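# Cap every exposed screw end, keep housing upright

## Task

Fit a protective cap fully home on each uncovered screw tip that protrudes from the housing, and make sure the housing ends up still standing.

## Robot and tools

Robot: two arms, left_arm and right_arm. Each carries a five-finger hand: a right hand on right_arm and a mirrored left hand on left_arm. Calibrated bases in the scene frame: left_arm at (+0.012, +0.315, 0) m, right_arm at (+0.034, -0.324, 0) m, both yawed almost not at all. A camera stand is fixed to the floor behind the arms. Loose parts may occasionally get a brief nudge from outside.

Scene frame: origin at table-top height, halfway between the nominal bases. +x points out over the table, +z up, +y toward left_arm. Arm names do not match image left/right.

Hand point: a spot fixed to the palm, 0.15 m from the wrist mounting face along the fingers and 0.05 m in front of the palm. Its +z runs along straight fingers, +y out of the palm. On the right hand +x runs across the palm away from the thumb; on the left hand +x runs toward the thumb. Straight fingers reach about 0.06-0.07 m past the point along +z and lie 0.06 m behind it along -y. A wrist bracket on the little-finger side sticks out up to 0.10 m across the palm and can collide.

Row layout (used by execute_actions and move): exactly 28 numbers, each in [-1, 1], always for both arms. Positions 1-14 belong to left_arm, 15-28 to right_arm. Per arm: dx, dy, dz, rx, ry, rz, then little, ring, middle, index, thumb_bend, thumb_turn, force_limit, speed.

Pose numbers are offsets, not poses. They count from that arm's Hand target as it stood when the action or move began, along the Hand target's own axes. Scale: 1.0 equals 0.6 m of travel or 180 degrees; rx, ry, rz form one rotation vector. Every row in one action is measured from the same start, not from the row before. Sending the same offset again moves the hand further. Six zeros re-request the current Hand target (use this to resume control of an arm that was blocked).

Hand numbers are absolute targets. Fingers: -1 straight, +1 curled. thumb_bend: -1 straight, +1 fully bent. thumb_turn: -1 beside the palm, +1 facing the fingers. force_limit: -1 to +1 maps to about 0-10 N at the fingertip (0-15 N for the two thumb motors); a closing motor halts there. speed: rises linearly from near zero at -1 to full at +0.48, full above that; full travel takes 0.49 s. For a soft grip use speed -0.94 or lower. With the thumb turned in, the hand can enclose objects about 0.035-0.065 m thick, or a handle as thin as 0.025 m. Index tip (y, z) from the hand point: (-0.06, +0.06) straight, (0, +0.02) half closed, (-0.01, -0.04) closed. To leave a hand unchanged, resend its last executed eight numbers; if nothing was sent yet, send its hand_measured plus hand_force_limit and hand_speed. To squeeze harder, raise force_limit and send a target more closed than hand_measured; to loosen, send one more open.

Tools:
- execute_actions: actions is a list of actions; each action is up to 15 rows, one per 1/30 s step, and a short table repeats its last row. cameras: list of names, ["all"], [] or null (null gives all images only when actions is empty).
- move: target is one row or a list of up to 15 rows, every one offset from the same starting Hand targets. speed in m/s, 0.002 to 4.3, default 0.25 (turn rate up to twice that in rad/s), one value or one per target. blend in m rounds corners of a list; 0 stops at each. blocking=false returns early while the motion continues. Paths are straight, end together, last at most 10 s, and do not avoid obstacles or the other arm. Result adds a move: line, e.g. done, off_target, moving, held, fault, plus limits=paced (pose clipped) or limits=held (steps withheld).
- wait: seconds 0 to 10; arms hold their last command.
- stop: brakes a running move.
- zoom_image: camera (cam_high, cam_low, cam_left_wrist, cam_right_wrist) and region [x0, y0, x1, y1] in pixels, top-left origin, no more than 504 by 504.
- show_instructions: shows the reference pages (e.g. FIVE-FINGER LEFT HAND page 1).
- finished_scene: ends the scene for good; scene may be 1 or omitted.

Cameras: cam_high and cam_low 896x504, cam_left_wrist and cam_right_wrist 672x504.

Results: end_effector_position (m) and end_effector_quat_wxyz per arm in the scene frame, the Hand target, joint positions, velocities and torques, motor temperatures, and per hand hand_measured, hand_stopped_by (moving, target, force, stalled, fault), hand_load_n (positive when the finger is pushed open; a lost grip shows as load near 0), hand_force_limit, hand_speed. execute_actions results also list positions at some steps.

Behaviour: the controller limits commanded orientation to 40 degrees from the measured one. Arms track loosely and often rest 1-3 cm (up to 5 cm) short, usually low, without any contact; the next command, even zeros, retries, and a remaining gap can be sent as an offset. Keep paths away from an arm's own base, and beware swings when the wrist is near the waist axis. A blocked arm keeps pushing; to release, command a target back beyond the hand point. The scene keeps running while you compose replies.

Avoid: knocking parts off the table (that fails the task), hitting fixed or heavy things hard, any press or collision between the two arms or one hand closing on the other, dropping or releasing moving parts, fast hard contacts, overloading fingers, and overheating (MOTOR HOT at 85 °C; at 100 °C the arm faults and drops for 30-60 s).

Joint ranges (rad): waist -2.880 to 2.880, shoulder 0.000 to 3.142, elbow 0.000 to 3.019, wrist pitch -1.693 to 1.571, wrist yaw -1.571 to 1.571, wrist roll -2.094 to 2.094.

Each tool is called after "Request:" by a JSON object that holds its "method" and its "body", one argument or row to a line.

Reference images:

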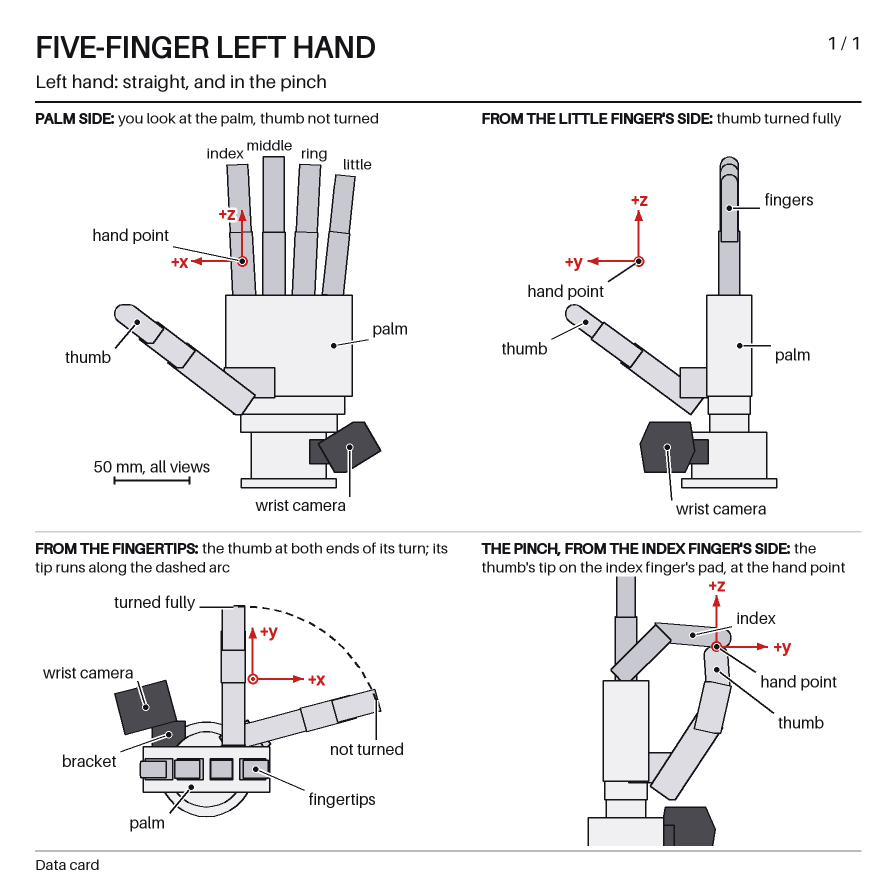

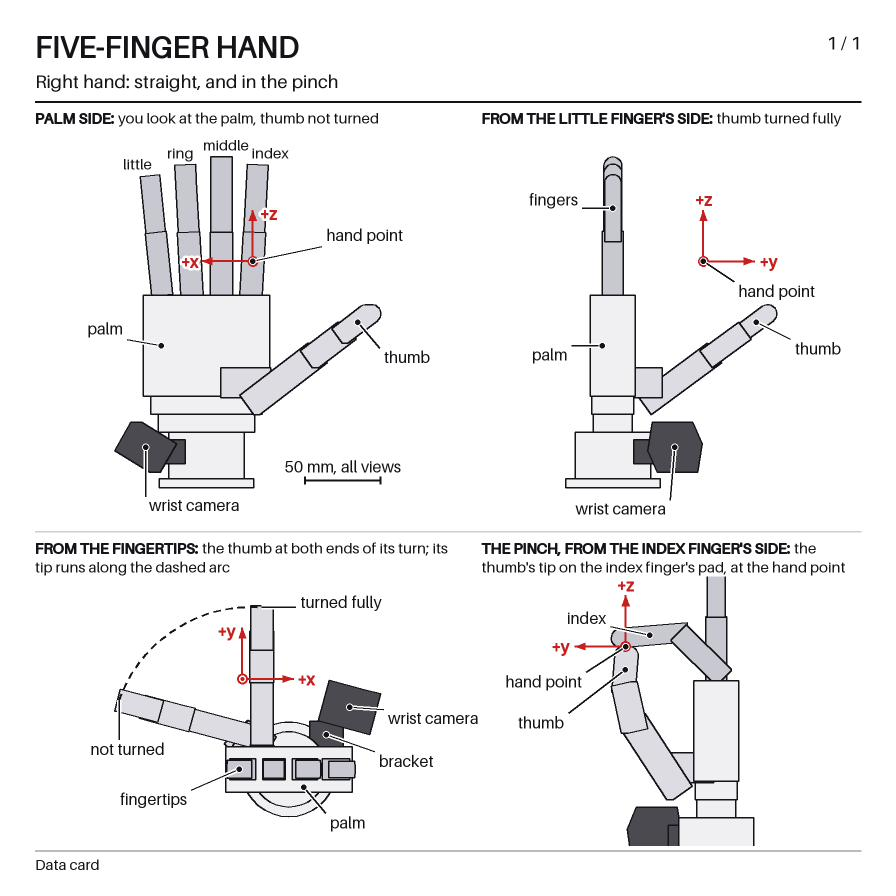

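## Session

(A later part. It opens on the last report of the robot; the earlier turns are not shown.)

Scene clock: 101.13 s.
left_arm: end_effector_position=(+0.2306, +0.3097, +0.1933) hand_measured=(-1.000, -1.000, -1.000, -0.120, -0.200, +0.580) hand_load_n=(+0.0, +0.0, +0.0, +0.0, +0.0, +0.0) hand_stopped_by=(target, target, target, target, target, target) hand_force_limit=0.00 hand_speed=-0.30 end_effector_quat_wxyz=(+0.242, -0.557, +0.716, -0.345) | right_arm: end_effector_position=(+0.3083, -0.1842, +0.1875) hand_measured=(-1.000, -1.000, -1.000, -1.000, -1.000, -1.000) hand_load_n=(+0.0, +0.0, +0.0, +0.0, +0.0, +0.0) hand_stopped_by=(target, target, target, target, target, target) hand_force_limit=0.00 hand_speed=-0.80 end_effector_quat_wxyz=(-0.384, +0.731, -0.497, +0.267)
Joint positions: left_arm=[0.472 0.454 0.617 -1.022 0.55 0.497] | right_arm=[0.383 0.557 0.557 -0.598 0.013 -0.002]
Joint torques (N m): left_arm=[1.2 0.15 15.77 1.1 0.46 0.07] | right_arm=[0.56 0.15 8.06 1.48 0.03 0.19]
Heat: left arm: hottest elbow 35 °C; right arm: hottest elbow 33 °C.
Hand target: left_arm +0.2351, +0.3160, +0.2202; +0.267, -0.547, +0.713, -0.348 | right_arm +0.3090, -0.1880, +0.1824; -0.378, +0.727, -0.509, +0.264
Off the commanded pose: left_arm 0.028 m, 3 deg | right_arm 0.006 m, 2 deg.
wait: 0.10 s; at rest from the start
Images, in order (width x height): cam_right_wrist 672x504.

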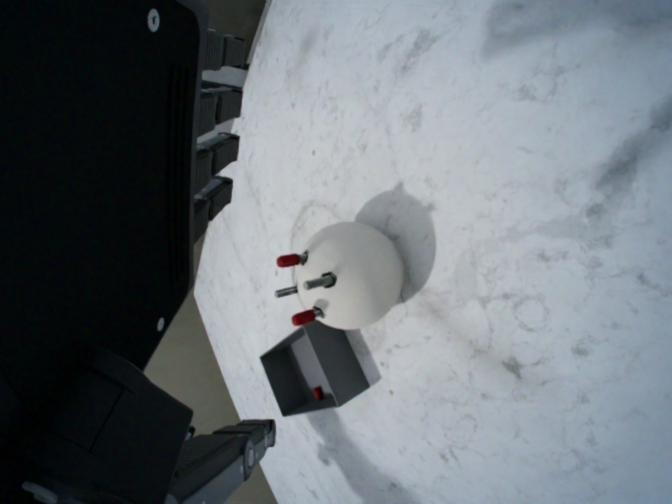

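Request:
{"method": "move", "body": {
  "target": [
    [-0.1201, 0.0570, -0.0729, 0, 0, 0, -1, -1, -1, -0.12, -0.2, 0.58, 0.0, -0.3, 0, -0.1061, -0.0742, 0, 0, 0, -1, -1, -1, -0.2, -0.2, 0.58, 0.0, -0.3],
    [-0.1201, 0.0570, -0.0729, 0, 0, 0, -1, -1, -1, -0.12, -0.2, 0.58, 0.0, -0.3, -0.6107, -0.1710, 0.1350, 0.0970, -0.3125, -0.2053, -1, -1, -1, -0.2, -0.2, 0.58, 0.0, -0.3],
    [-0.1201, 0.0570, -0.0729, 0, 0, 0, -1, -1, -1, -0.12, -0.2, 0.58, 0.0, -0.3, -0.6107, -0.0343, 0.2307, 0.0970, -0.3125, -0.2053, -1, -1, -1, -0.2, -0.2, 0.58, 0.0, -0.3]
  ],
  "speed": [0.2, 0.2, 0.12],
  "blend": [0.03, 0.02, 0],
  "cameras": ["all"]
}}

Scene clock: 112.83 s.
left_arm: end_effector_position=(+0.1966, +0.3891, +0.2003) hand_measured=(-1.000, -1.000, -1.000, -0.120, -0.200, +0.580) hand_load_n=(+0.0, +0.0, +0.0, +0.0, +0.0, +0.0) hand_stopped_by=(target, target, target, target, target, target) hand_force_limit=0.00 hand_speed=-0.30 end_effector_quat_wxyz=(+0.249, -0.553, +0.712, -0.354) | right_arm: end_effector_position=(+0.3065, +0.1951, +0.1257) hand_measured=(-1.000, -1.000, -1.000, -0.200, -0.200, +0.580) hand_load_n=(+0.0, +0.0, +0.0, +0.0, +0.0, +0.0) hand_stopped_by=(target, target, target, target, target, target) hand_force_limit=0.00 hand_speed=-0.30 end_effector_quat_wxyz=(-0.569, +0.819, +0.004, +0.070)
Joint positions: left_arm=[1.047 0.65 0.715 -1.345 0.86 1.148] | right_arm=[0.915 1.54 0.893 0.245 -0.505 -0.33]
Joint torques (N m): left_arm=[0.91 -0.03 14.8 0.39 0.71 0.08] | right_arm=[2.55 -11.4 6.68 2.24 -0.22 -0.08]
Heat: left arm: hottest elbow 35 °C; right arm: hottest elbow 34 °C.
Hand target: left_arm +0.2001, +0.4000, +0.2202; +0.267, -0.547, +0.713, -0.348 | right_arm +0.3012, +0.1993, +0.1204; -0.570, +0.819, +0.015, +0.069
Off the commanded pose: left_arm 0.023 m, 2 deg | right_arm 0.009 m, 1 deg.
move: off_target (left_arm)

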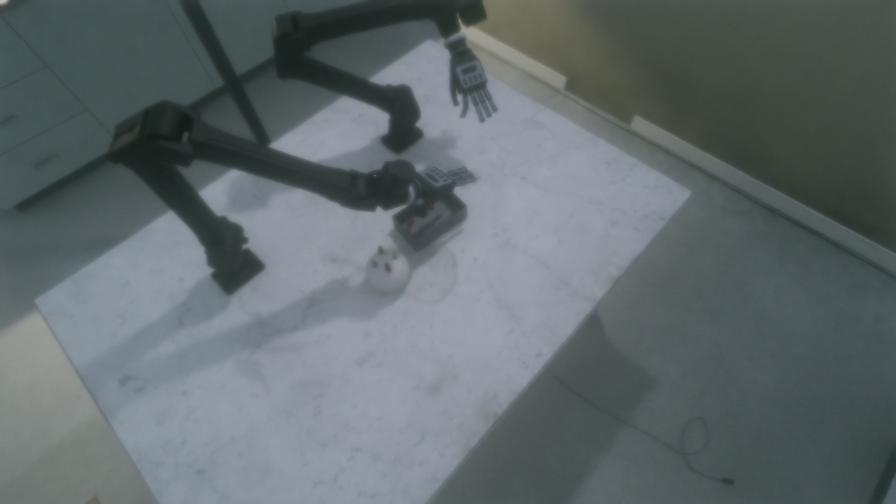

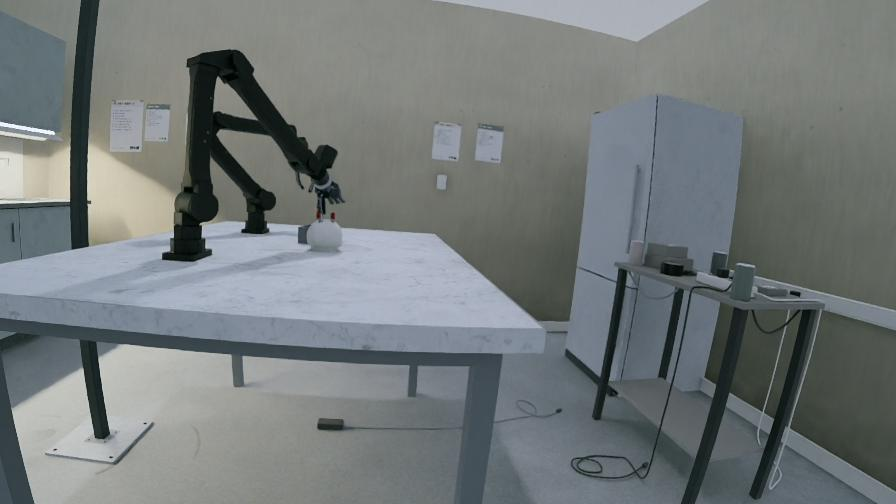

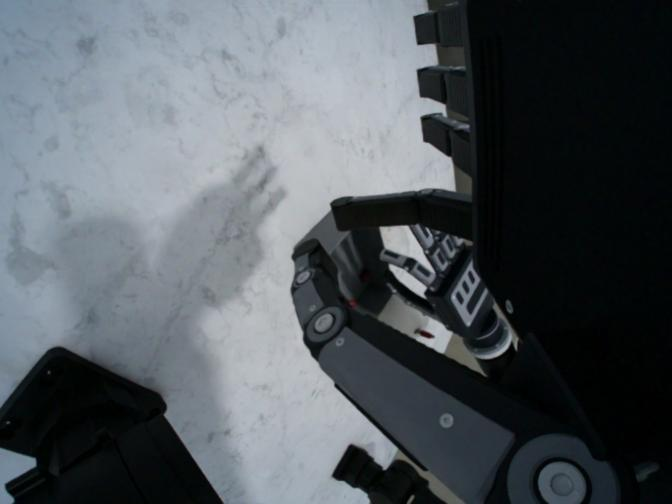

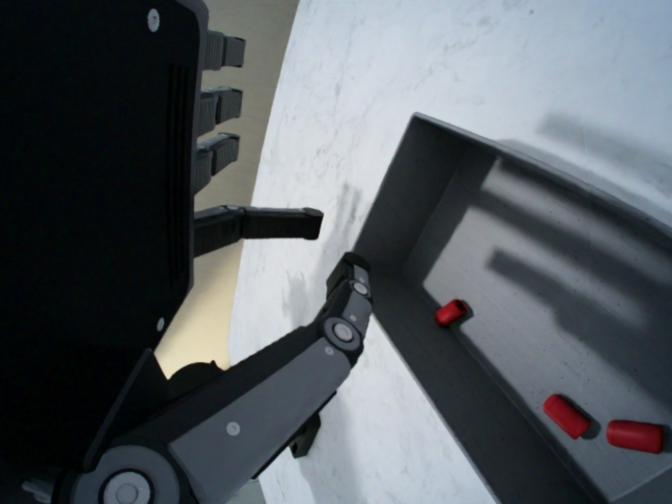

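Request:
{"method": "move", "body": {
  "target": [0, 0, 0, 0, 0, 0, -1, -1, -1, -0.12, -0.2, 0.58, 0.0, -0.3, -0.0716, 0.0706, 0.0502, 0, 0, 0, -1, -1, -1, -0.2, -0.2, 0.58, 0.0, -0.3],
  "speed": 0.1,
  "cameras": ["cam_left_wrist", "cam_right_wrist"]
}}

Scene clock: 116.80 s.
left_arm: end_effector_position=(+0.1966, +0.3891, +0.2003) hand_measured=(-1.000, -1.000, -1.000, -0.120, -0.200, +0.580) hand_load_n=(+0.0, +0.0, +0.0, +0.0, +0.0, +0.0) hand_stopped_by=(target, target, target, target, target, target) hand_force_limit=0.00 hand_speed=-0.30 end_effector_quat_wxyz=(+0.249, -0.553, +0.712, -0.354) | right_arm: end_effector_position=(+0.2746, +0.2116, +0.0733) hand_measured=(-1.000, -1.000, -1.000, -0.200, -0.200, +0.580) hand_load_n=(+0.0, +0.0, +0.0, -0.5, +0.0, +0.0) hand_stopped_by=(target, target, target, target, target, target) hand_force_limit=0.00 hand_speed=-0.30 end_effector_quat_wxyz=(-0.570, +0.818, +0.016, +0.078)
Joint positions: left_arm=[1.047 0.65 0.715 -1.345 0.86 1.148] | right_arm=[0.998 1.633 0.821 0.432 -0.43 -0.32]
Joint torques (N m): left_arm=[1.38 -0.21 14.86 0.44 0.69 0.08] | right_arm=[2.73 -11.4 5.72 2.35 -0.09 0.19]
Heat: left arm: hottest elbow 36 °C; right arm: hottest elbow 34 °C.
Hand target: left_arm +0.2001, +0.4000, +0.2202; +0.267, -0.547, +0.713, -0.348 | right_arm +0.2658, +0.2150, +0.0650; -0.570, +0.819, +0.014, +0.069
Off the commanded pose: left_arm 0.023 m, 2 deg | right_arm 0.012 m, 1 deg.
move: off_target (left_arm, right_arm)
Images, in order (width x height): cam_left_wrist 672x504, cam_right_wrist 672x504.

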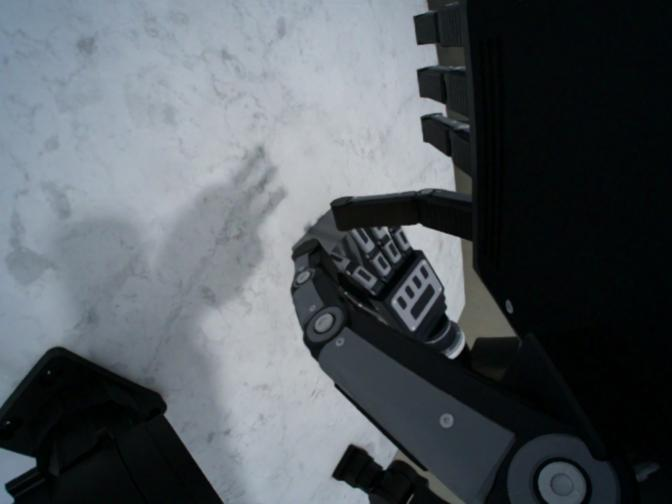

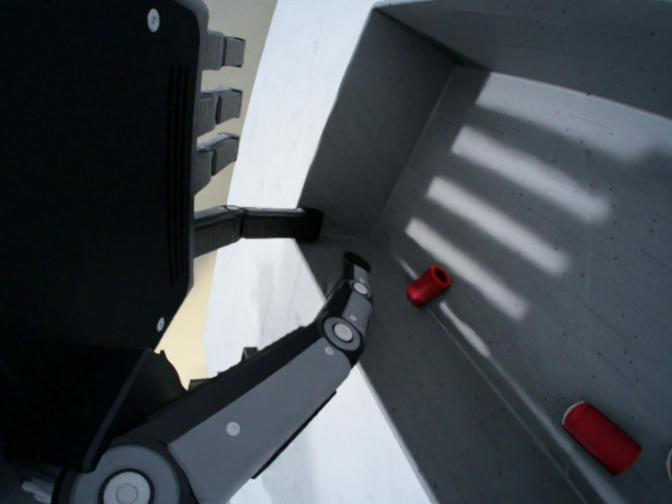

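Request:
{"method": "move", "body": {
  "target": [0, 0, 0, 0, 0, 0, -1, -1, -1, -0.12, -0.2, 0.58, 0.0, -0.3, -0.0142, 0.0592, 0.0203, 0, 0, 0, -1, -1, -1, -0.2, -0.2, 0.58, 0.0, -0.3],
  "speed": 0.06,
  "cameras": ["cam_right_wrist"]
}}

Scene clock: 120.87 s.
left_arm: end_effector_position=(+0.1966, +0.3891, +0.2003) hand_measured=(-1.000, -1.000, -1.000, -0.120, -0.200, +0.580) hand_load_n=(+0.0, +0.0, -0.5, +0.0, +0.0, +0.0) hand_stopped_by=(target, target, target, target, target, target) hand_force_limit=0.00 hand_speed=-0.30 end_effector_quat_wxyz=(+0.249, -0.553, +0.712, -0.354) | right_arm: end_effector_position=(+0.2736, +0.2131, +0.0401) hand_measured=(-1.000, -1.000, -1.000, -0.200, -0.200, +0.580) hand_load_n=(-0.5, +0.0, +0.0, -1.0, -1.0, +0.5) hand_stopped_by=(target, target, target, target, target, target) hand_force_limit=0.00 hand_speed=-0.30 end_effector_quat_wxyz=(-0.574, +0.815, +0.015, +0.081)
Joint positions: left_arm=[1.047 0.65 0.715 -1.345 0.86 1.148] | right_arm=[1.002 1.716 0.794 0.554 -0.424 -0.315]
Joint torques (N m): left_arm=[1.32 0.09 14.9 0.32 0.7 0.07] | right_arm=[2.84 -11.28 4.9 2.19 -0.1 0.16]
Heat: left arm: hottest elbow 36 °C; right arm: hottest elbow 34 °C.
Hand target: left_arm +0.2001, +0.4000, +0.2202; +0.267, -0.547, +0.713, -0.348 | right_arm +0.2622, +0.2143, +0.0267; -0.570, +0.819, +0.014, +0.069
Off the commanded pose: left_arm 0.023 m, 2 deg | right_arm 0.018 m, 2 deg.
move: off_target (left_arm, right_arm)
Images, in order (width x height): cam_right_wrist 672x504.

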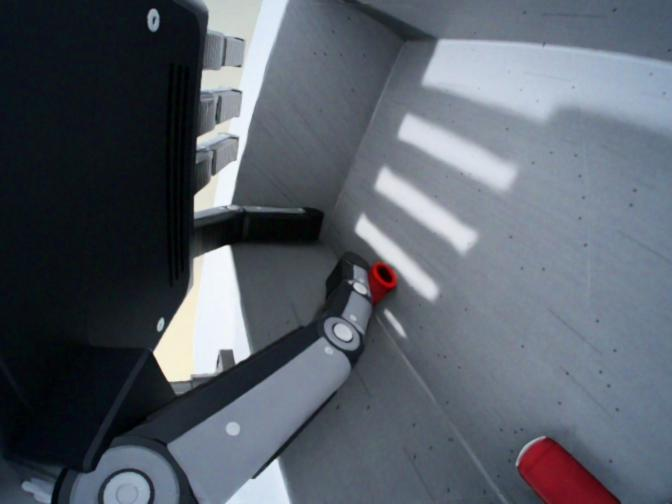

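Request:
{"method": "move", "body": {
  "target": [0, 0, 0, 0, 0, 0, -1, -1, -1, -0.12, -0.2, 0.58, 0.0, -0.3, 0.0002, -0.0082, -0.0262, 0, 0, 0, -1, -1, -1, -0.2, -0.2, 0.58, 0.0, -0.3],
  "speed": 0.06,
  "cameras": ["cam_right_wrist"]
}}

Scene clock: 126.03 s.
left_arm: end_effector_position=(+0.1966, +0.3891, +0.2003) hand_measured=(-1.000, -1.000, -1.000, -0.120, -0.200, +0.580) hand_load_n=(+0.0, +0.0, +0.0, +0.0, +0.0, +0.0) hand_stopped_by=(target, target, target, target, target, target) hand_force_limit=0.00 hand_speed=-0.30 end_effector_quat_wxyz=(+0.249, -0.553, +0.712, -0.354) | right_arm: end_effector_position=(+0.2672, +0.2052, +0.0407) hand_measured=(-1.000, -1.000, -1.000, -0.200, -0.200, +0.580) hand_load_n=(+0.0, +0.0, +0.0, +0.0, -0.5, -0.5) hand_stopped_by=(target, target, target, target, target, target) hand_force_limit=0.00 hand_speed=-0.30 end_effector_quat_wxyz=(-0.574, +0.815, +0.017, +0.077)
Joint positions: left_arm=[1.047 0.65 0.715 -1.345 0.86 1.148] | right_arm=[1.002 1.696 0.769 0.555 -0.43 -0.315]
Joint torques (N m): left_arm=[0.73 0.03 14.89 0.44 0.71 0.06] | right_arm=[1.96 -12.92 4.63 1.46 -0.26 0.11]
Heat: left arm: hottest elbow 37 °C; right arm: hottest elbow 33 °C.
Hand target: left_arm +0.2001, +0.4000, +0.2202; +0.267, -0.547, +0.713, -0.348 | right_arm +0.2603, +0.2013, +0.0366; -0.570, +0.819, +0.015, +0.069
Off the commanded pose: left_arm 0.023 m, 2 deg | right_arm 0.009 m, 1 deg.
move: off_target (left_arm)
Images, in order (width x height): cam_right_wrist 672x504.

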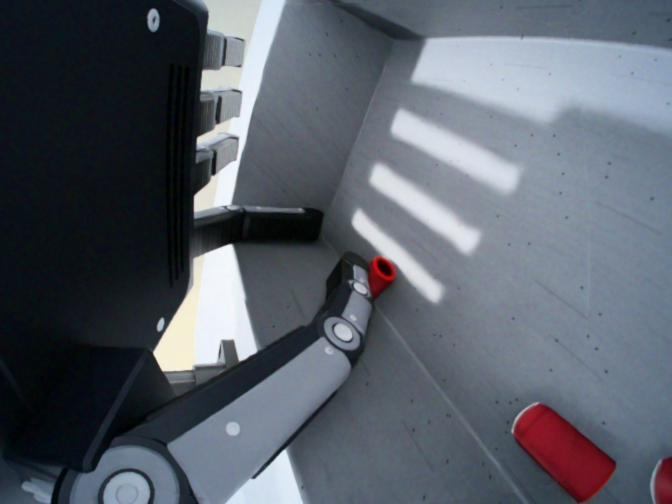

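Request:
{"method": "move", "body": {
  "target": [
    [0, 0, 0, 0, 0, 0, -1, -1, -1, -0.12, -0.2, 0.58, 0.0, -0.3, 0.0038, -0.0270, -0.0099, 0, 0, 0, -1, -1, -1, -0.2, -0.2, 0.58, 0.0, -0.3],
    [0, 0, 0, 0, 0, 0, -1, -1, -1, -0.12, -0.2, 0.58, 0.0, -0.3, 0.0078, -0.0188, -0.0303, 0, 0, 0, -1, -1, -1, -0.2, -0.2, 0.58, 0.0, -0.3]
  ],
  "speed": 0.06,
  "cameras": ["cam_right_wrist"]
}}

Scene clock: 129.53 s.
left_arm: end_effector_position=(+0.1966, +0.3891, +0.2003) hand_measured=(-1.000, -1.000, -1.000, -0.120, -0.200, +0.580) hand_load_n=(+0.0, +0.0, +0.0, +0.0, +0.0, +0.0) hand_stopped_by=(target, target, target, target, target, target) hand_force_limit=0.00 hand_speed=-0.30 end_effector_quat_wxyz=(+0.249, -0.553, +0.712, -0.354) | right_arm: end_effector_position=(+0.2583, +0.1944, +0.0539) hand_measured=(-1.000, -1.000, -1.000, -0.200, -0.200, +0.580) hand_load_n=(+0.0, +0.0, +0.0, +0.0, +0.0, -0.5) hand_stopped_by=(target, target, target, target, target, target) hand_force_limit=0.00 hand_speed=-0.30 end_effector_quat_wxyz=(-0.572, +0.817, +0.019, +0.068)
Joint positions: left_arm=[1.047 0.65 0.715 -1.345 0.86 1.148] | right_arm=[0.999 1.636 0.748 0.505 -0.449 -0.315]
Joint torques (N m): left_arm=[1.44 0.21 14.98 0.44 0.7 0.07] | right_arm=[0.73 -12.81 5.07 1.43 -0.27 0.03]
Heat: left arm: hottest elbow 37 °C; right arm: hottest elbow 33 °C.
Hand target: left_arm +0.2001, +0.4000, +0.2202; +0.267, -0.547, +0.713, -0.348 | right_arm +0.2620, +0.1881, +0.0540; -0.570, +0.819, +0.015, +0.069
Off the commanded pose: left_arm 0.023 m, 2 deg | right_arm 0.007 m, 1 deg.
move: off_target (left_arm)
Images, in order (width x height): cam_right_wrist 672x504.

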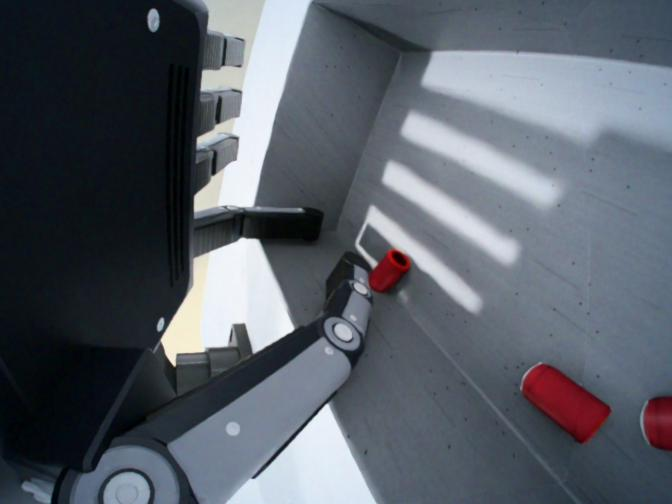

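Request:
{"method": "move", "body": {
  "target": [0, 0, 0, 0, 0, 0, -1, -1, -1, -0.12, -0.2, 0.58, 0.0, -0.3, -0.0082, 0.0440, 0.0142, 0, 0, 0, -1, -1, -1, -0.2, -0.2, 0.58, 0.0, -0.3],
  "speed": 0.05,
  "cameras": ["cam_right_wrist"]
}}

Scene clock: 132.73 s.
left_arm: end_effector_position=(+0.1966, +0.3891, +0.2003) hand_measured=(-1.000, -1.000, -1.000, -0.120, -0.200, +0.580) hand_load_n=(+0.0, +0.0, +0.0, +0.0, +0.0, +0.0) hand_stopped_by=(target, target, target, target, target, target) hand_force_limit=0.00 hand_speed=-0.30 end_effector_quat_wxyz=(+0.249, -0.553, +0.712, -0.354) | right_arm: end_effector_position=(+0.2578, +0.1928, +0.0390) hand_measured=(-1.000, -1.000, -1.000, -0.200, -0.200, +0.580) hand_load_n=(+0.0, +0.0, +0.0, +0.0, -0.5, +0.0) hand_stopped_by=(target, target, target, target, target, target) hand_force_limit=0.00 hand_speed=-0.30 end_effector_quat_wxyz=(-0.576, +0.814, +0.021, +0.071)
Joint positions: left_arm=[1.047 0.65 0.715 -1.345 0.86 1.148] | right_arm=[0.998 1.675 0.727 0.578 -0.45 -0.315]
Joint torques (N m): left_arm=[1.14 -0.15 14.91 0.44 0.71 0.07] | right_arm=[0.85 -10.4 4.72 2.06 -0.2 0.04]
Heat: left arm: hottest elbow 37 °C; right arm: hottest elbow 33 °C.
Hand target: left_arm +0.2001, +0.4000, +0.2202; +0.267, -0.547, +0.713, -0.348 | right_arm +0.2606, +0.1871, +0.0258; -0.570, +0.819, +0.015, +0.069
Off the commanded pose: left_arm 0.023 m, 2 deg | right_arm 0.015 m, 1 deg.
move: off_target (left_arm, right_arm)
Images, in order (width x height): cam_right_wrist 672x504.

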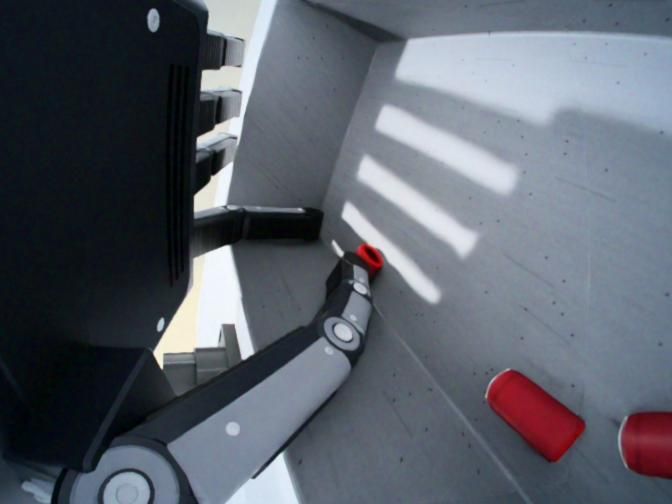

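Request:
{"method": "move", "body": {
  "target": [0, 0, 0, 0, 0, 0, -1, -1, -1, -0.12, -0.2, 0.58, 0.0, -0.3, -0.0055, 0.0152, 0.0053, 0, 0, 0, -1, -1, -1, -0.2, -0.2, 0.58, 0.0, -0.3],
  "speed": 0.04,
  "cameras": ["cam_right_wrist"]
}}

Request:
{"method": "zoom_image", "body": {
  "camera": "cam_right_wrist",
  "region": [280, 180, 480, 330]
}}

Scene clock: 134.87 s.
left_arm: end_effector_position=(+0.1966, +0.3891, +0.2003) hand_measured=(-1.000, -1.000, -1.000, -0.120, -0.200, +0.580) hand_load_n=(+0.0, +0.0, +0.0, +0.0, +0.0, +0.0) hand_stopped_by=(target, target, target, target, target, target) hand_force_limit=0.00 hand_speed=-0.30 end_effector_quat_wxyz=(+0.249, -0.553, +0.712, -0.354) | right_arm: end_effector_position=(+0.2600, +0.1963, +0.0383) hand_measured=(-1.000, -1.000, -1.000, -0.200, -0.200, +0.580) hand_load_n=(+0.0, +0.0, +0.0, +0.0, -1.5, +0.5) hand_stopped_by=(target, target, target, target, target, target) hand_force_limit=0.00 hand_speed=-0.30 end_effector_quat_wxyz=(-0.584, +0.808, +0.023, +0.076)
Joint positions: left_arm=[1.047 0.65 0.715 -1.345 0.86 1.148] | right_arm=[0.998 1.691 0.727 0.616 -0.45 -0.315]
Joint torques (N m): left_arm=[1.14 -0.03 14.8 0.39 0.7 0.08] | right_arm=[1.2 -9.88 4.05 1.95 -0.05 0.06]
Heat: left arm: hottest elbow 37 °C; right arm: hottest elbow 33 °C.
Hand target: left_arm +0.2001, +0.4000, +0.2202; +0.267, -0.547, +0.713, -0.348 | right_arm +0.2586, +0.1871, +0.0158; -0.570, +0.819, +0.015, +0.069
Off the commanded pose: left_arm 0.023 m, 2 deg | right_arm 0.024 m, 2 deg.
move: off_target (left_arm, right_arm)
Images, in order (width x height): cam_right_wrist 672x504.

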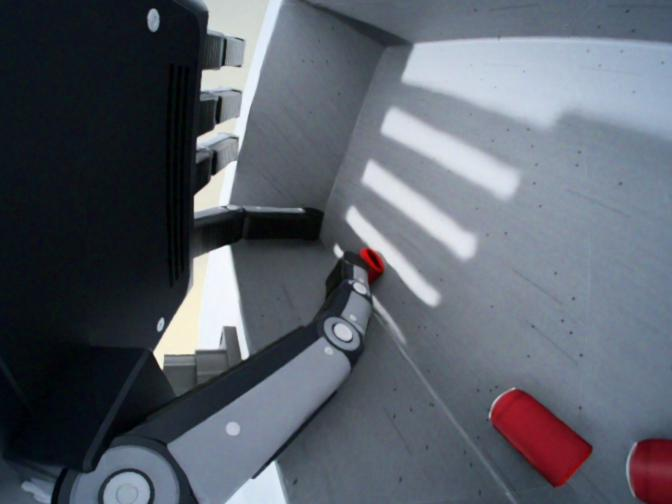

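Scaled by 2.520 from the camera's 672x504 image, which has a finer 960x720 frame.

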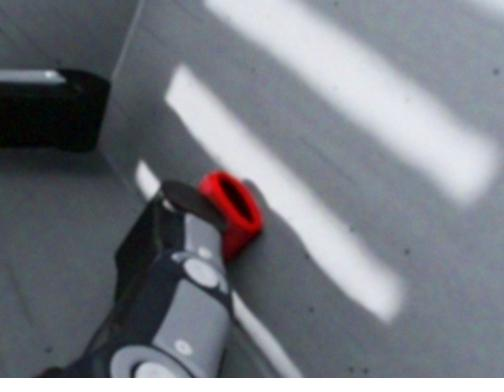

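Request:
{"method": "move", "body": {
  "target": [0, 0, 0, 0, 0, 0, -1, -1, -1, -0.12, -0.2, 0.58, 0.0, -0.3, 0.0178, -0.0960, -0.0208, -0.0720, 0.0081, 0.0705, -0.7, -0.7, -0.7, -0.16, -0.24, 0.58, 0.0, -0.3],
  "speed": 0.06,
  "cameras": ["cam_right_wrist"]
}}

Scene clock: 145.57 s.
left_arm: end_effector_position=(+0.1966, +0.3891, +0.2003) hand_measured=(-1.000, -1.000, -1.000, -0.120, -0.200, +0.580) hand_load_n=(+0.0, +0.0, +0.0, +0.0, +0.0, +0.0) hand_stopped_by=(target, target, target, target, target, target) hand_force_limit=0.00 hand_speed=-0.30 end_effector_quat_wxyz=(+0.249, -0.553, +0.712, -0.354) | right_arm: end_effector_position=(+0.2597, +0.1792, +0.0558) hand_measured=(-0.700, -0.700, -0.700, -0.160, -0.240, +0.580) hand_load_n=(+0.0, +0.0, +0.0, +0.0, +0.0, -1.0) hand_stopped_by=(target, target, target, target, target, target) hand_force_limit=0.00 hand_speed=-0.30 end_effector_quat_wxyz=(-0.465, +0.880, -0.090, +0.018)
Joint positions: left_arm=[1.047 0.65 0.715 -1.345 0.86 1.148] | right_arm=[0.998 1.587 0.875 0.063 -0.355 -0.194]
Joint torques (N m): left_arm=[1.2 0.21 14.82 0.39 0.69 0.08] | right_arm=[2.32 -12.92 9.16 1.07 -0.15 0.26]
Heat: left arm: hottest elbow 38 °C; right arm: hottest elbow 33 °C.
Hand target: left_arm +0.2001, +0.4000, +0.2202; +0.267, -0.547, +0.713, -0.348 | right_arm +0.2620, +0.1949, +0.0749; -0.478, +0.874, -0.091, +0.017
Off the commanded pose: left_arm 0.023 m, 2 deg | right_arm 0.025 m, 2 deg.
move: off_target (left_arm, right_arm)
Images, in order (width x height): cam_right_wrist 672x504.

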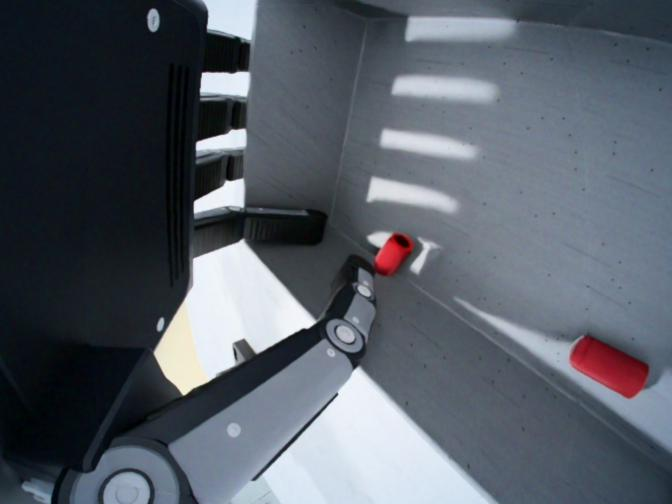

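Request:
{"method": "move", "body": {
  "target": [0, 0, 0, 0, 0, 0, -1, -1, -1, -0.12, -0.2, 0.58, 0.0, -0.3, -0.0003, 0.0440, 0.0305, 0, 0, 0, -0.7, -0.7, -0.7, -0.16, -0.24, 0.58, 0.0, -0.3],
  "speed": 0.04,
  "cameras": ["cam_right_wrist"]
}}

Scene clock: 149.87 s.
left_arm: end_effector_position=(+0.1966, +0.3891, +0.2003) hand_measured=(-1.000, -1.000, -1.000, -0.120, -0.200, +0.580) hand_load_n=(+0.0, +0.0, +0.0, +0.0, +0.0, +0.0) hand_stopped_by=(target, target, target, target, target, target) hand_force_limit=0.00 hand_speed=-0.30 end_effector_quat_wxyz=(+0.249, -0.553, +0.712, -0.354) | right_arm: end_effector_position=(+0.2648, +0.1894, +0.0504) hand_measured=(-0.700, -0.700, -0.700, -0.160, -0.240, +0.580) hand_load_n=(+0.0, +0.0, +0.0, +0.0, +0.0, +0.0) hand_stopped_by=(target, target, target, target, target, target) hand_force_limit=0.00 hand_speed=-0.30 end_effector_quat_wxyz=(-0.480, +0.873, -0.089, +0.024)
Joint positions: left_arm=[1.047 0.65 0.715 -1.345 0.86 1.148] | right_arm=[1 1.619 0.875 0.132 -0.352 -0.185]
Joint torques (N m): left_arm=[0.97 0.09 14.83 0.31 0.7 0.08] | right_arm=[2.55 -10.81 6.93 2.02 -0.09 0.19]
Heat: left arm: hottest elbow 38 °C; right arm: hottest elbow 33 °C.
Hand target: left_arm +0.2001, +0.4000, +0.2202; +0.267, -0.547, +0.713, -0.348 | right_arm +0.2604, +0.1964, +0.0432; -0.478, +0.873, -0.091, +0.018
Off the commanded pose: left_arm 0.023 m, 2 deg | right_arm 0.011 m, 1 deg.
move: off_target (left_arm, right_arm)
Images, in order (width x height): cam_right_wrist 672x504.

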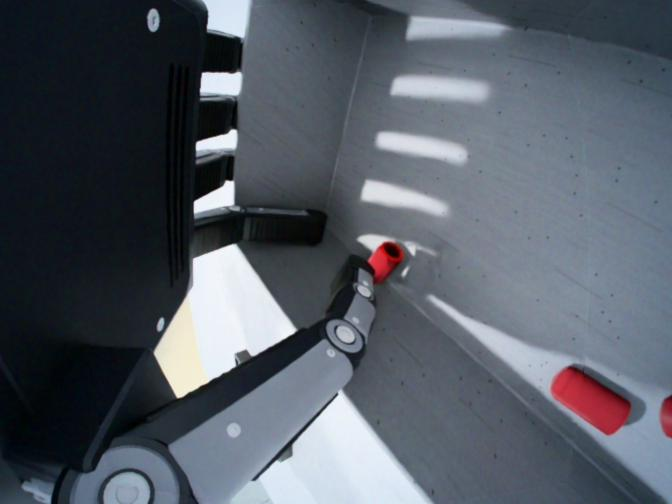

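Request:
{"method": "move", "body": {
  "target": [0, 0, 0, 0, 0, 0, -1, -1, -1, -0.12, -0.2, 0.58, 0.0, -0.3, -0.0042, 0.0328, 0.0218, 0, 0, 0, -0.7, -0.7, -0.7, -0.16, -0.24, 0.58, 0.0, -0.3],
  "speed": 0.04,
  "cameras": ["cam_right_wrist"]
}}

Scene clock: 151.97 s.
left_arm: end_effector_position=(+0.1966, +0.3891, +0.2003) hand_measured=(-1.000, -1.000, -1.000, -0.120, -0.200, +0.580) hand_load_n=(+0.0, +0.0, +0.0, +0.0, +0.5, +0.0) hand_stopped_by=(target, target, target, target, target, target) hand_force_limit=0.00 hand_speed=-0.30 end_effector_quat_wxyz=(+0.249, -0.553, +0.712, -0.354) | right_arm: end_effector_position=(+0.2704, +0.2006, +0.0463) hand_measured=(-0.700, -0.700, -0.700, -0.160, -0.240, +0.580) hand_load_n=(+0.0, +0.0, +0.5, -0.5, +0.0, +0.0) hand_stopped_by=(target, target, target, target, target, target) hand_force_limit=0.00 hand_speed=-0.30 end_effector_quat_wxyz=(-0.497, +0.863, -0.086, +0.033)
Joint positions: left_arm=[1.047 0.65 0.715 -1.345 0.86 1.148] | right_arm=[1.004 1.651 0.875 0.21 -0.347 -0.18]
Joint torques (N m): left_arm=[1.03 -0.03 14.79 0.44 0.69 0.07] | right_arm=[2.78 -10.23 5.11 1.72 -0.02 0.18]
Heat: left arm: hottest elbow 38 °C; right arm: hottest elbow 33 °C.
Hand target: left_arm +0.2001, +0.4000, +0.2202; +0.267, -0.547, +0.713, -0.348 | right_arm +0.2567, +0.1973, +0.0196; -0.478, +0.873, -0.091, +0.018
Off the commanded pose: left_arm 0.023 m, 2 deg | right_arm 0.030 m, 3 deg.
move: off_target (left_arm, right_arm)
Images, in order (width x height): cam_right_wrist 672x504.

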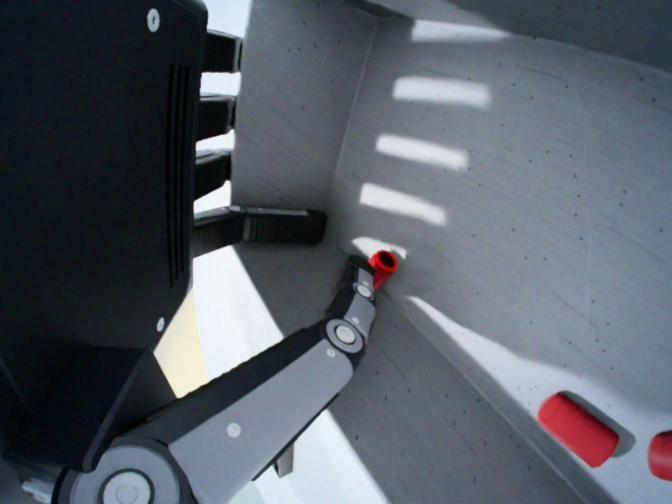

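Request:
{"method": "move", "body": {
  "target": [0, 0, 0, 0, 0, 0, -1, -1, -1, -0.12, -0.2, 0.58, 0.0, -0.3, 0.002, -0.0790, -0.0500, 0, 0, 0, 0.8, 0.8, 0.7, -0.16, -0.24, 0.58, 0.0, -0.3],
  "speed": 0.08,
  "cameras": ["cam_right_wrist", "cam_high"]
}}

Scene clock: 157.20 s.
left_arm: end_effector_position=(+0.1966, +0.3891, +0.2003) hand_measured=(-1.000, -1.000, -1.000, -0.120, -0.200, +0.580) hand_load_n=(+0.0, +0.0, +0.0, +0.0, +0.0, +0.0) hand_stopped_by=(target, target, target, target, target, target) hand_force_limit=0.00 hand_speed=-0.30 end_effector_quat_wxyz=(+0.249, -0.553, +0.712, -0.354) | right_arm: end_effector_position=(+0.2572, +0.1808, +0.0559) hand_measured=(+0.800, -0.130, -0.580, -0.160, -0.240, +0.580) hand_load_n=(+0.0, +0.0, +0.0, +0.0, +0.0, +0.0) hand_stopped_by=(target, force, force, target, target, target) hand_force_limit=0.00 hand_speed=-0.30 end_effector_quat_wxyz=(-0.464, +0.881, -0.096, +0.016)
Joint positions: left_arm=[1.047 0.65 0.715 -1.345 0.86 1.148] | right_arm=[1.004 1.587 0.876 0.061 -0.348 -0.179]
Joint torques (N m): left_arm=[1.08 0.21 14.8 0.38 0.7 0.08] | right_arm=[2.26 -12.86 9.31 1.11 -0.28 0.13]
Heat: left arm: hottest elbow 38 °C; right arm: hottest elbow 33 °C.
Hand target: left_arm +0.2001, +0.4000, +0.2202; +0.267, -0.547, +0.713, -0.348 | right_arm +0.2610, +0.1972, +0.0756; -0.478, +0.873, -0.091, +0.018
Off the commanded pose: left_arm 0.023 m, 2 deg | right_arm 0.026 m, 2 deg.
move: off_target (left_arm, right_arm)
Images, in order (width x height): cam_high 896x504, cam_right_wrist 672x504.

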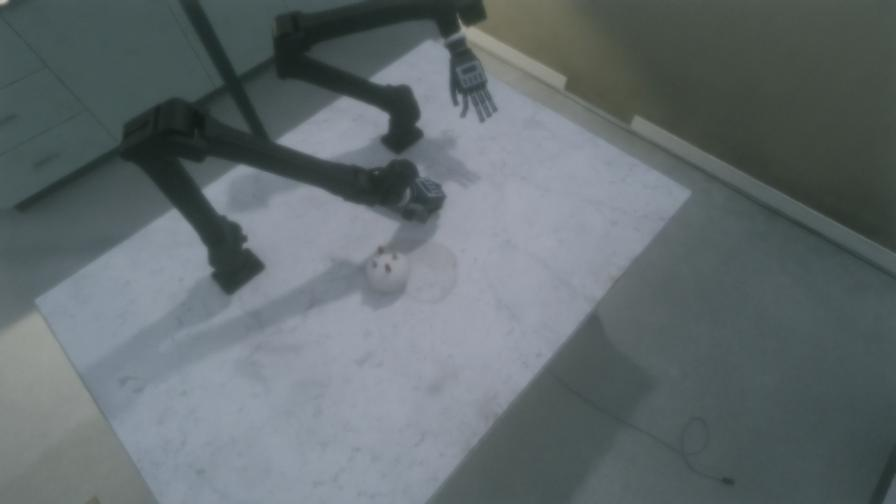

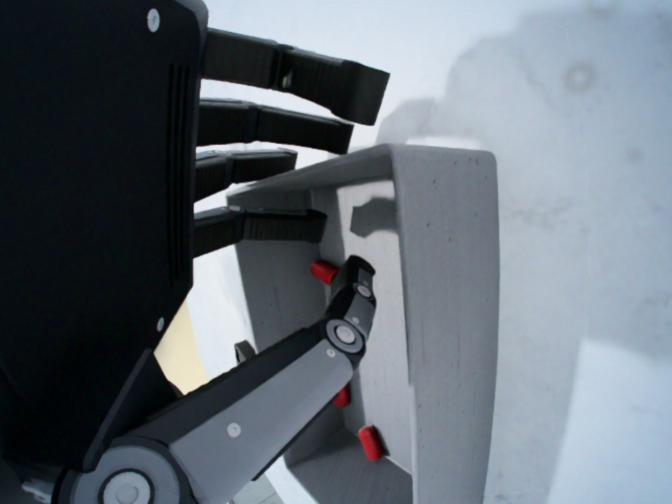

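Request:
{"method": "zoom_image", "body": {
  "camera": "cam_high",
  "region": [370, 140, 500, 260]
}}

Request:
{"method": "zoom_image", "body": {
  "camera": "cam_right_wrist",
  "region": [180, 60, 560, 504]
}}

Scaled by 3.877 from the camera's 896x504 image, which has a finer 1280x720 frame.

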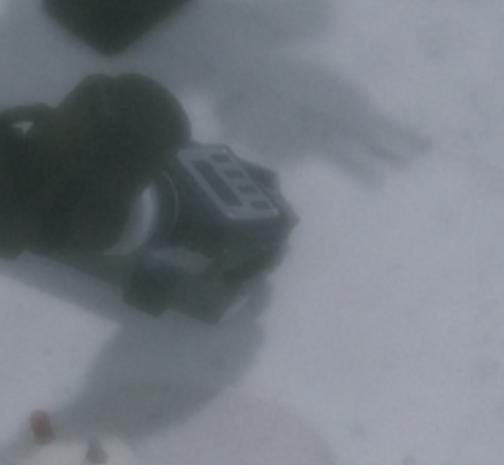

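Scaled by 1.135 from the camera's 672x504 image, which has a finer 960x720 frame.

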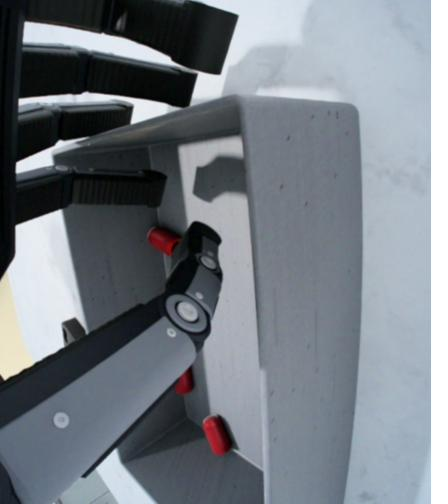

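Request:
{"method": "wait", "body": {
  "seconds": 0.1,
  "cameras": ["all"]
}}

Request:
{"method": "zoom_image", "body": {
  "camera": "cam_low",
  "region": [260, 150, 380, 260]
}}

Request:
{"method": "zoom_image", "body": {
  "camera": "cam_left_wrist",
  "region": [260, 160, 480, 380]
}}

Scene clock: 159.60 s.
left_arm: end_effector_position=(+0.1966, +0.3891, +0.2003) hand_measured=(-1.000, -1.000, -1.000, -0.120, -0.200, +0.580) hand_load_n=(+0.0, +0.0, +0.0, +0.0, +0.0, +0.0) hand_stopped_by=(target, target, target, target, target, target) hand_force_limit=0.00 hand_speed=-0.30 end_effector_quat_wxyz=(+0.249, -0.553, +0.712, -0.354) | right_arm: end_effector_position=(+0.2572, +0.1807, +0.0559) hand_measured=(+0.800, -0.130, -0.580, -0.160, -0.240, +0.580) hand_load_n=(+0.0, +0.0, +0.5, +0.0, +0.0, +0.0) hand_stopped_by=(target, force, force, target, target, target) hand_force_limit=0.00 hand_speed=-0.30 end_effector_quat_wxyz=(-0.464, +0.881, -0.096, +0.016)
Joint positions: left_arm=[1.047 0.65 0.715 -1.345 0.86 1.148] | right_arm=[1.004 1.587 0.876 0.06 -0.348 -0.179]
Joint torques (N m): left_arm=[1.26 -0.09 14.9 0.39 0.7 0.07] | right_arm=[2.26 -12.86 9.33 1.11 -0.29 0.13]
Heat: left arm: hottest elbow 38 °C; right arm: hottest elbow 33 °C.
Hand target: left_arm +0.2001, +0.4000, +0.2202; +0.267, -0.547, +0.713, -0.348 | right_arm +0.2610, +0.1971, +0.0756; -0.478, +0.873, -0.091, +0.018
Off the commanded pose: left_arm 0.023 m, 2 deg | right_arm 0.026 m, 2 deg.
wait: 0.10 s; at rest from the start

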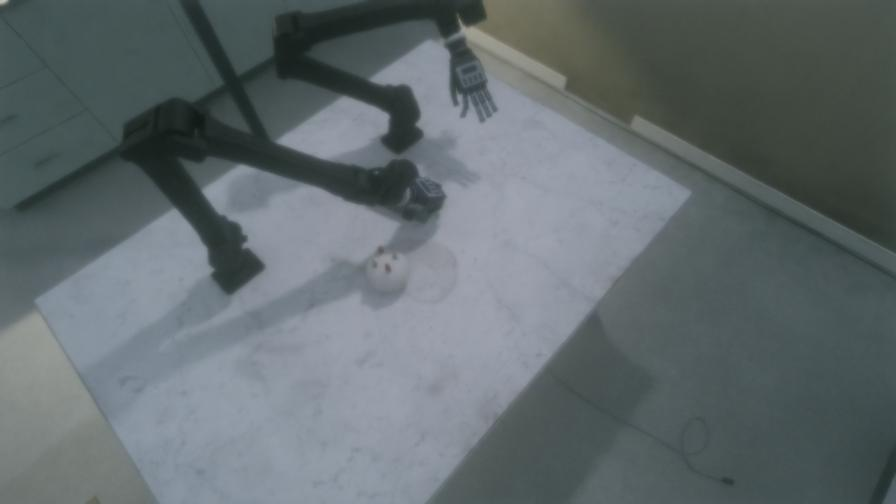

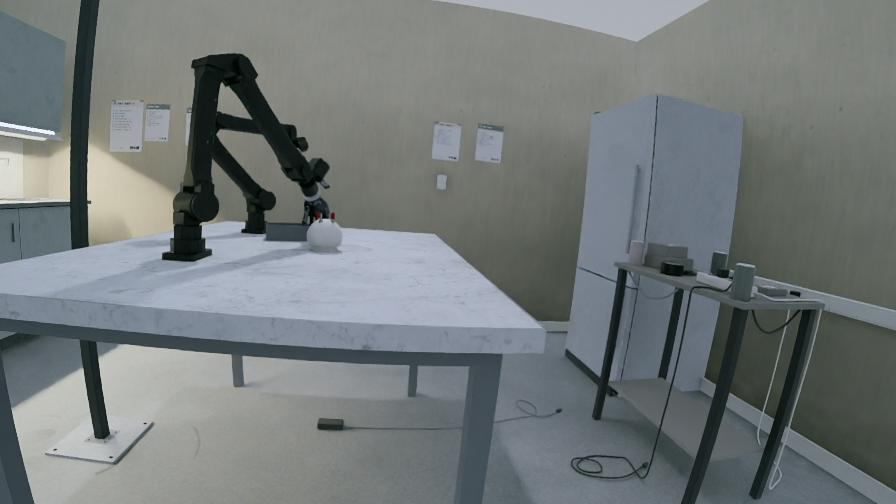

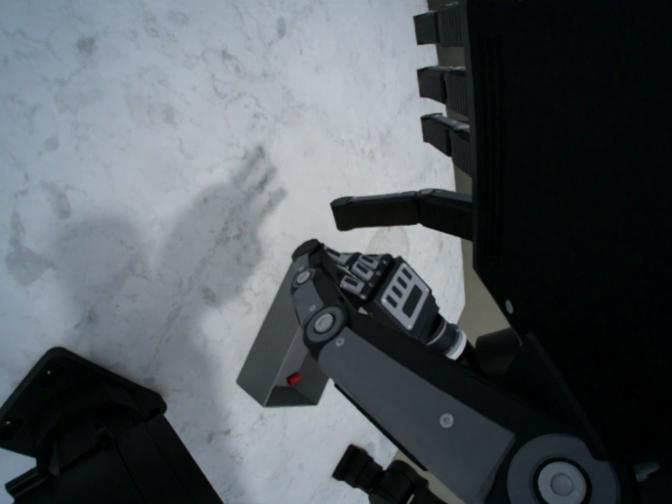

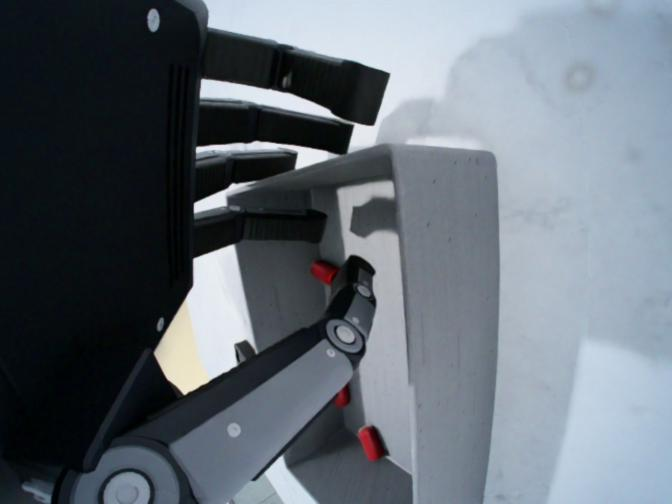

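Scaled by 4.200 from the camera's 896x504 image, which has a finer 1280x720 frame.

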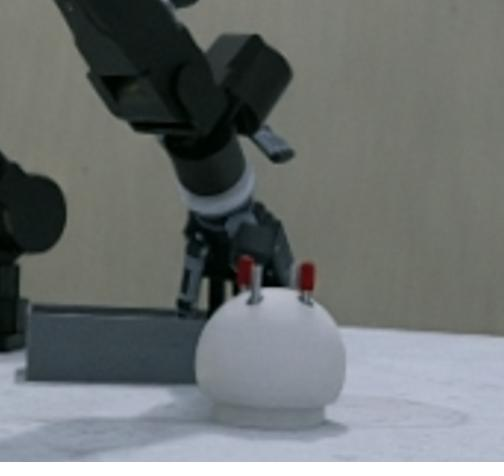

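Scaled by 2.291 from the camera's 672x504 image, which has a finer 960x720 frame.

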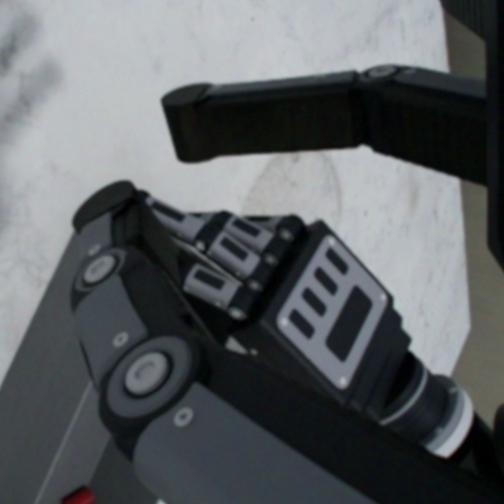

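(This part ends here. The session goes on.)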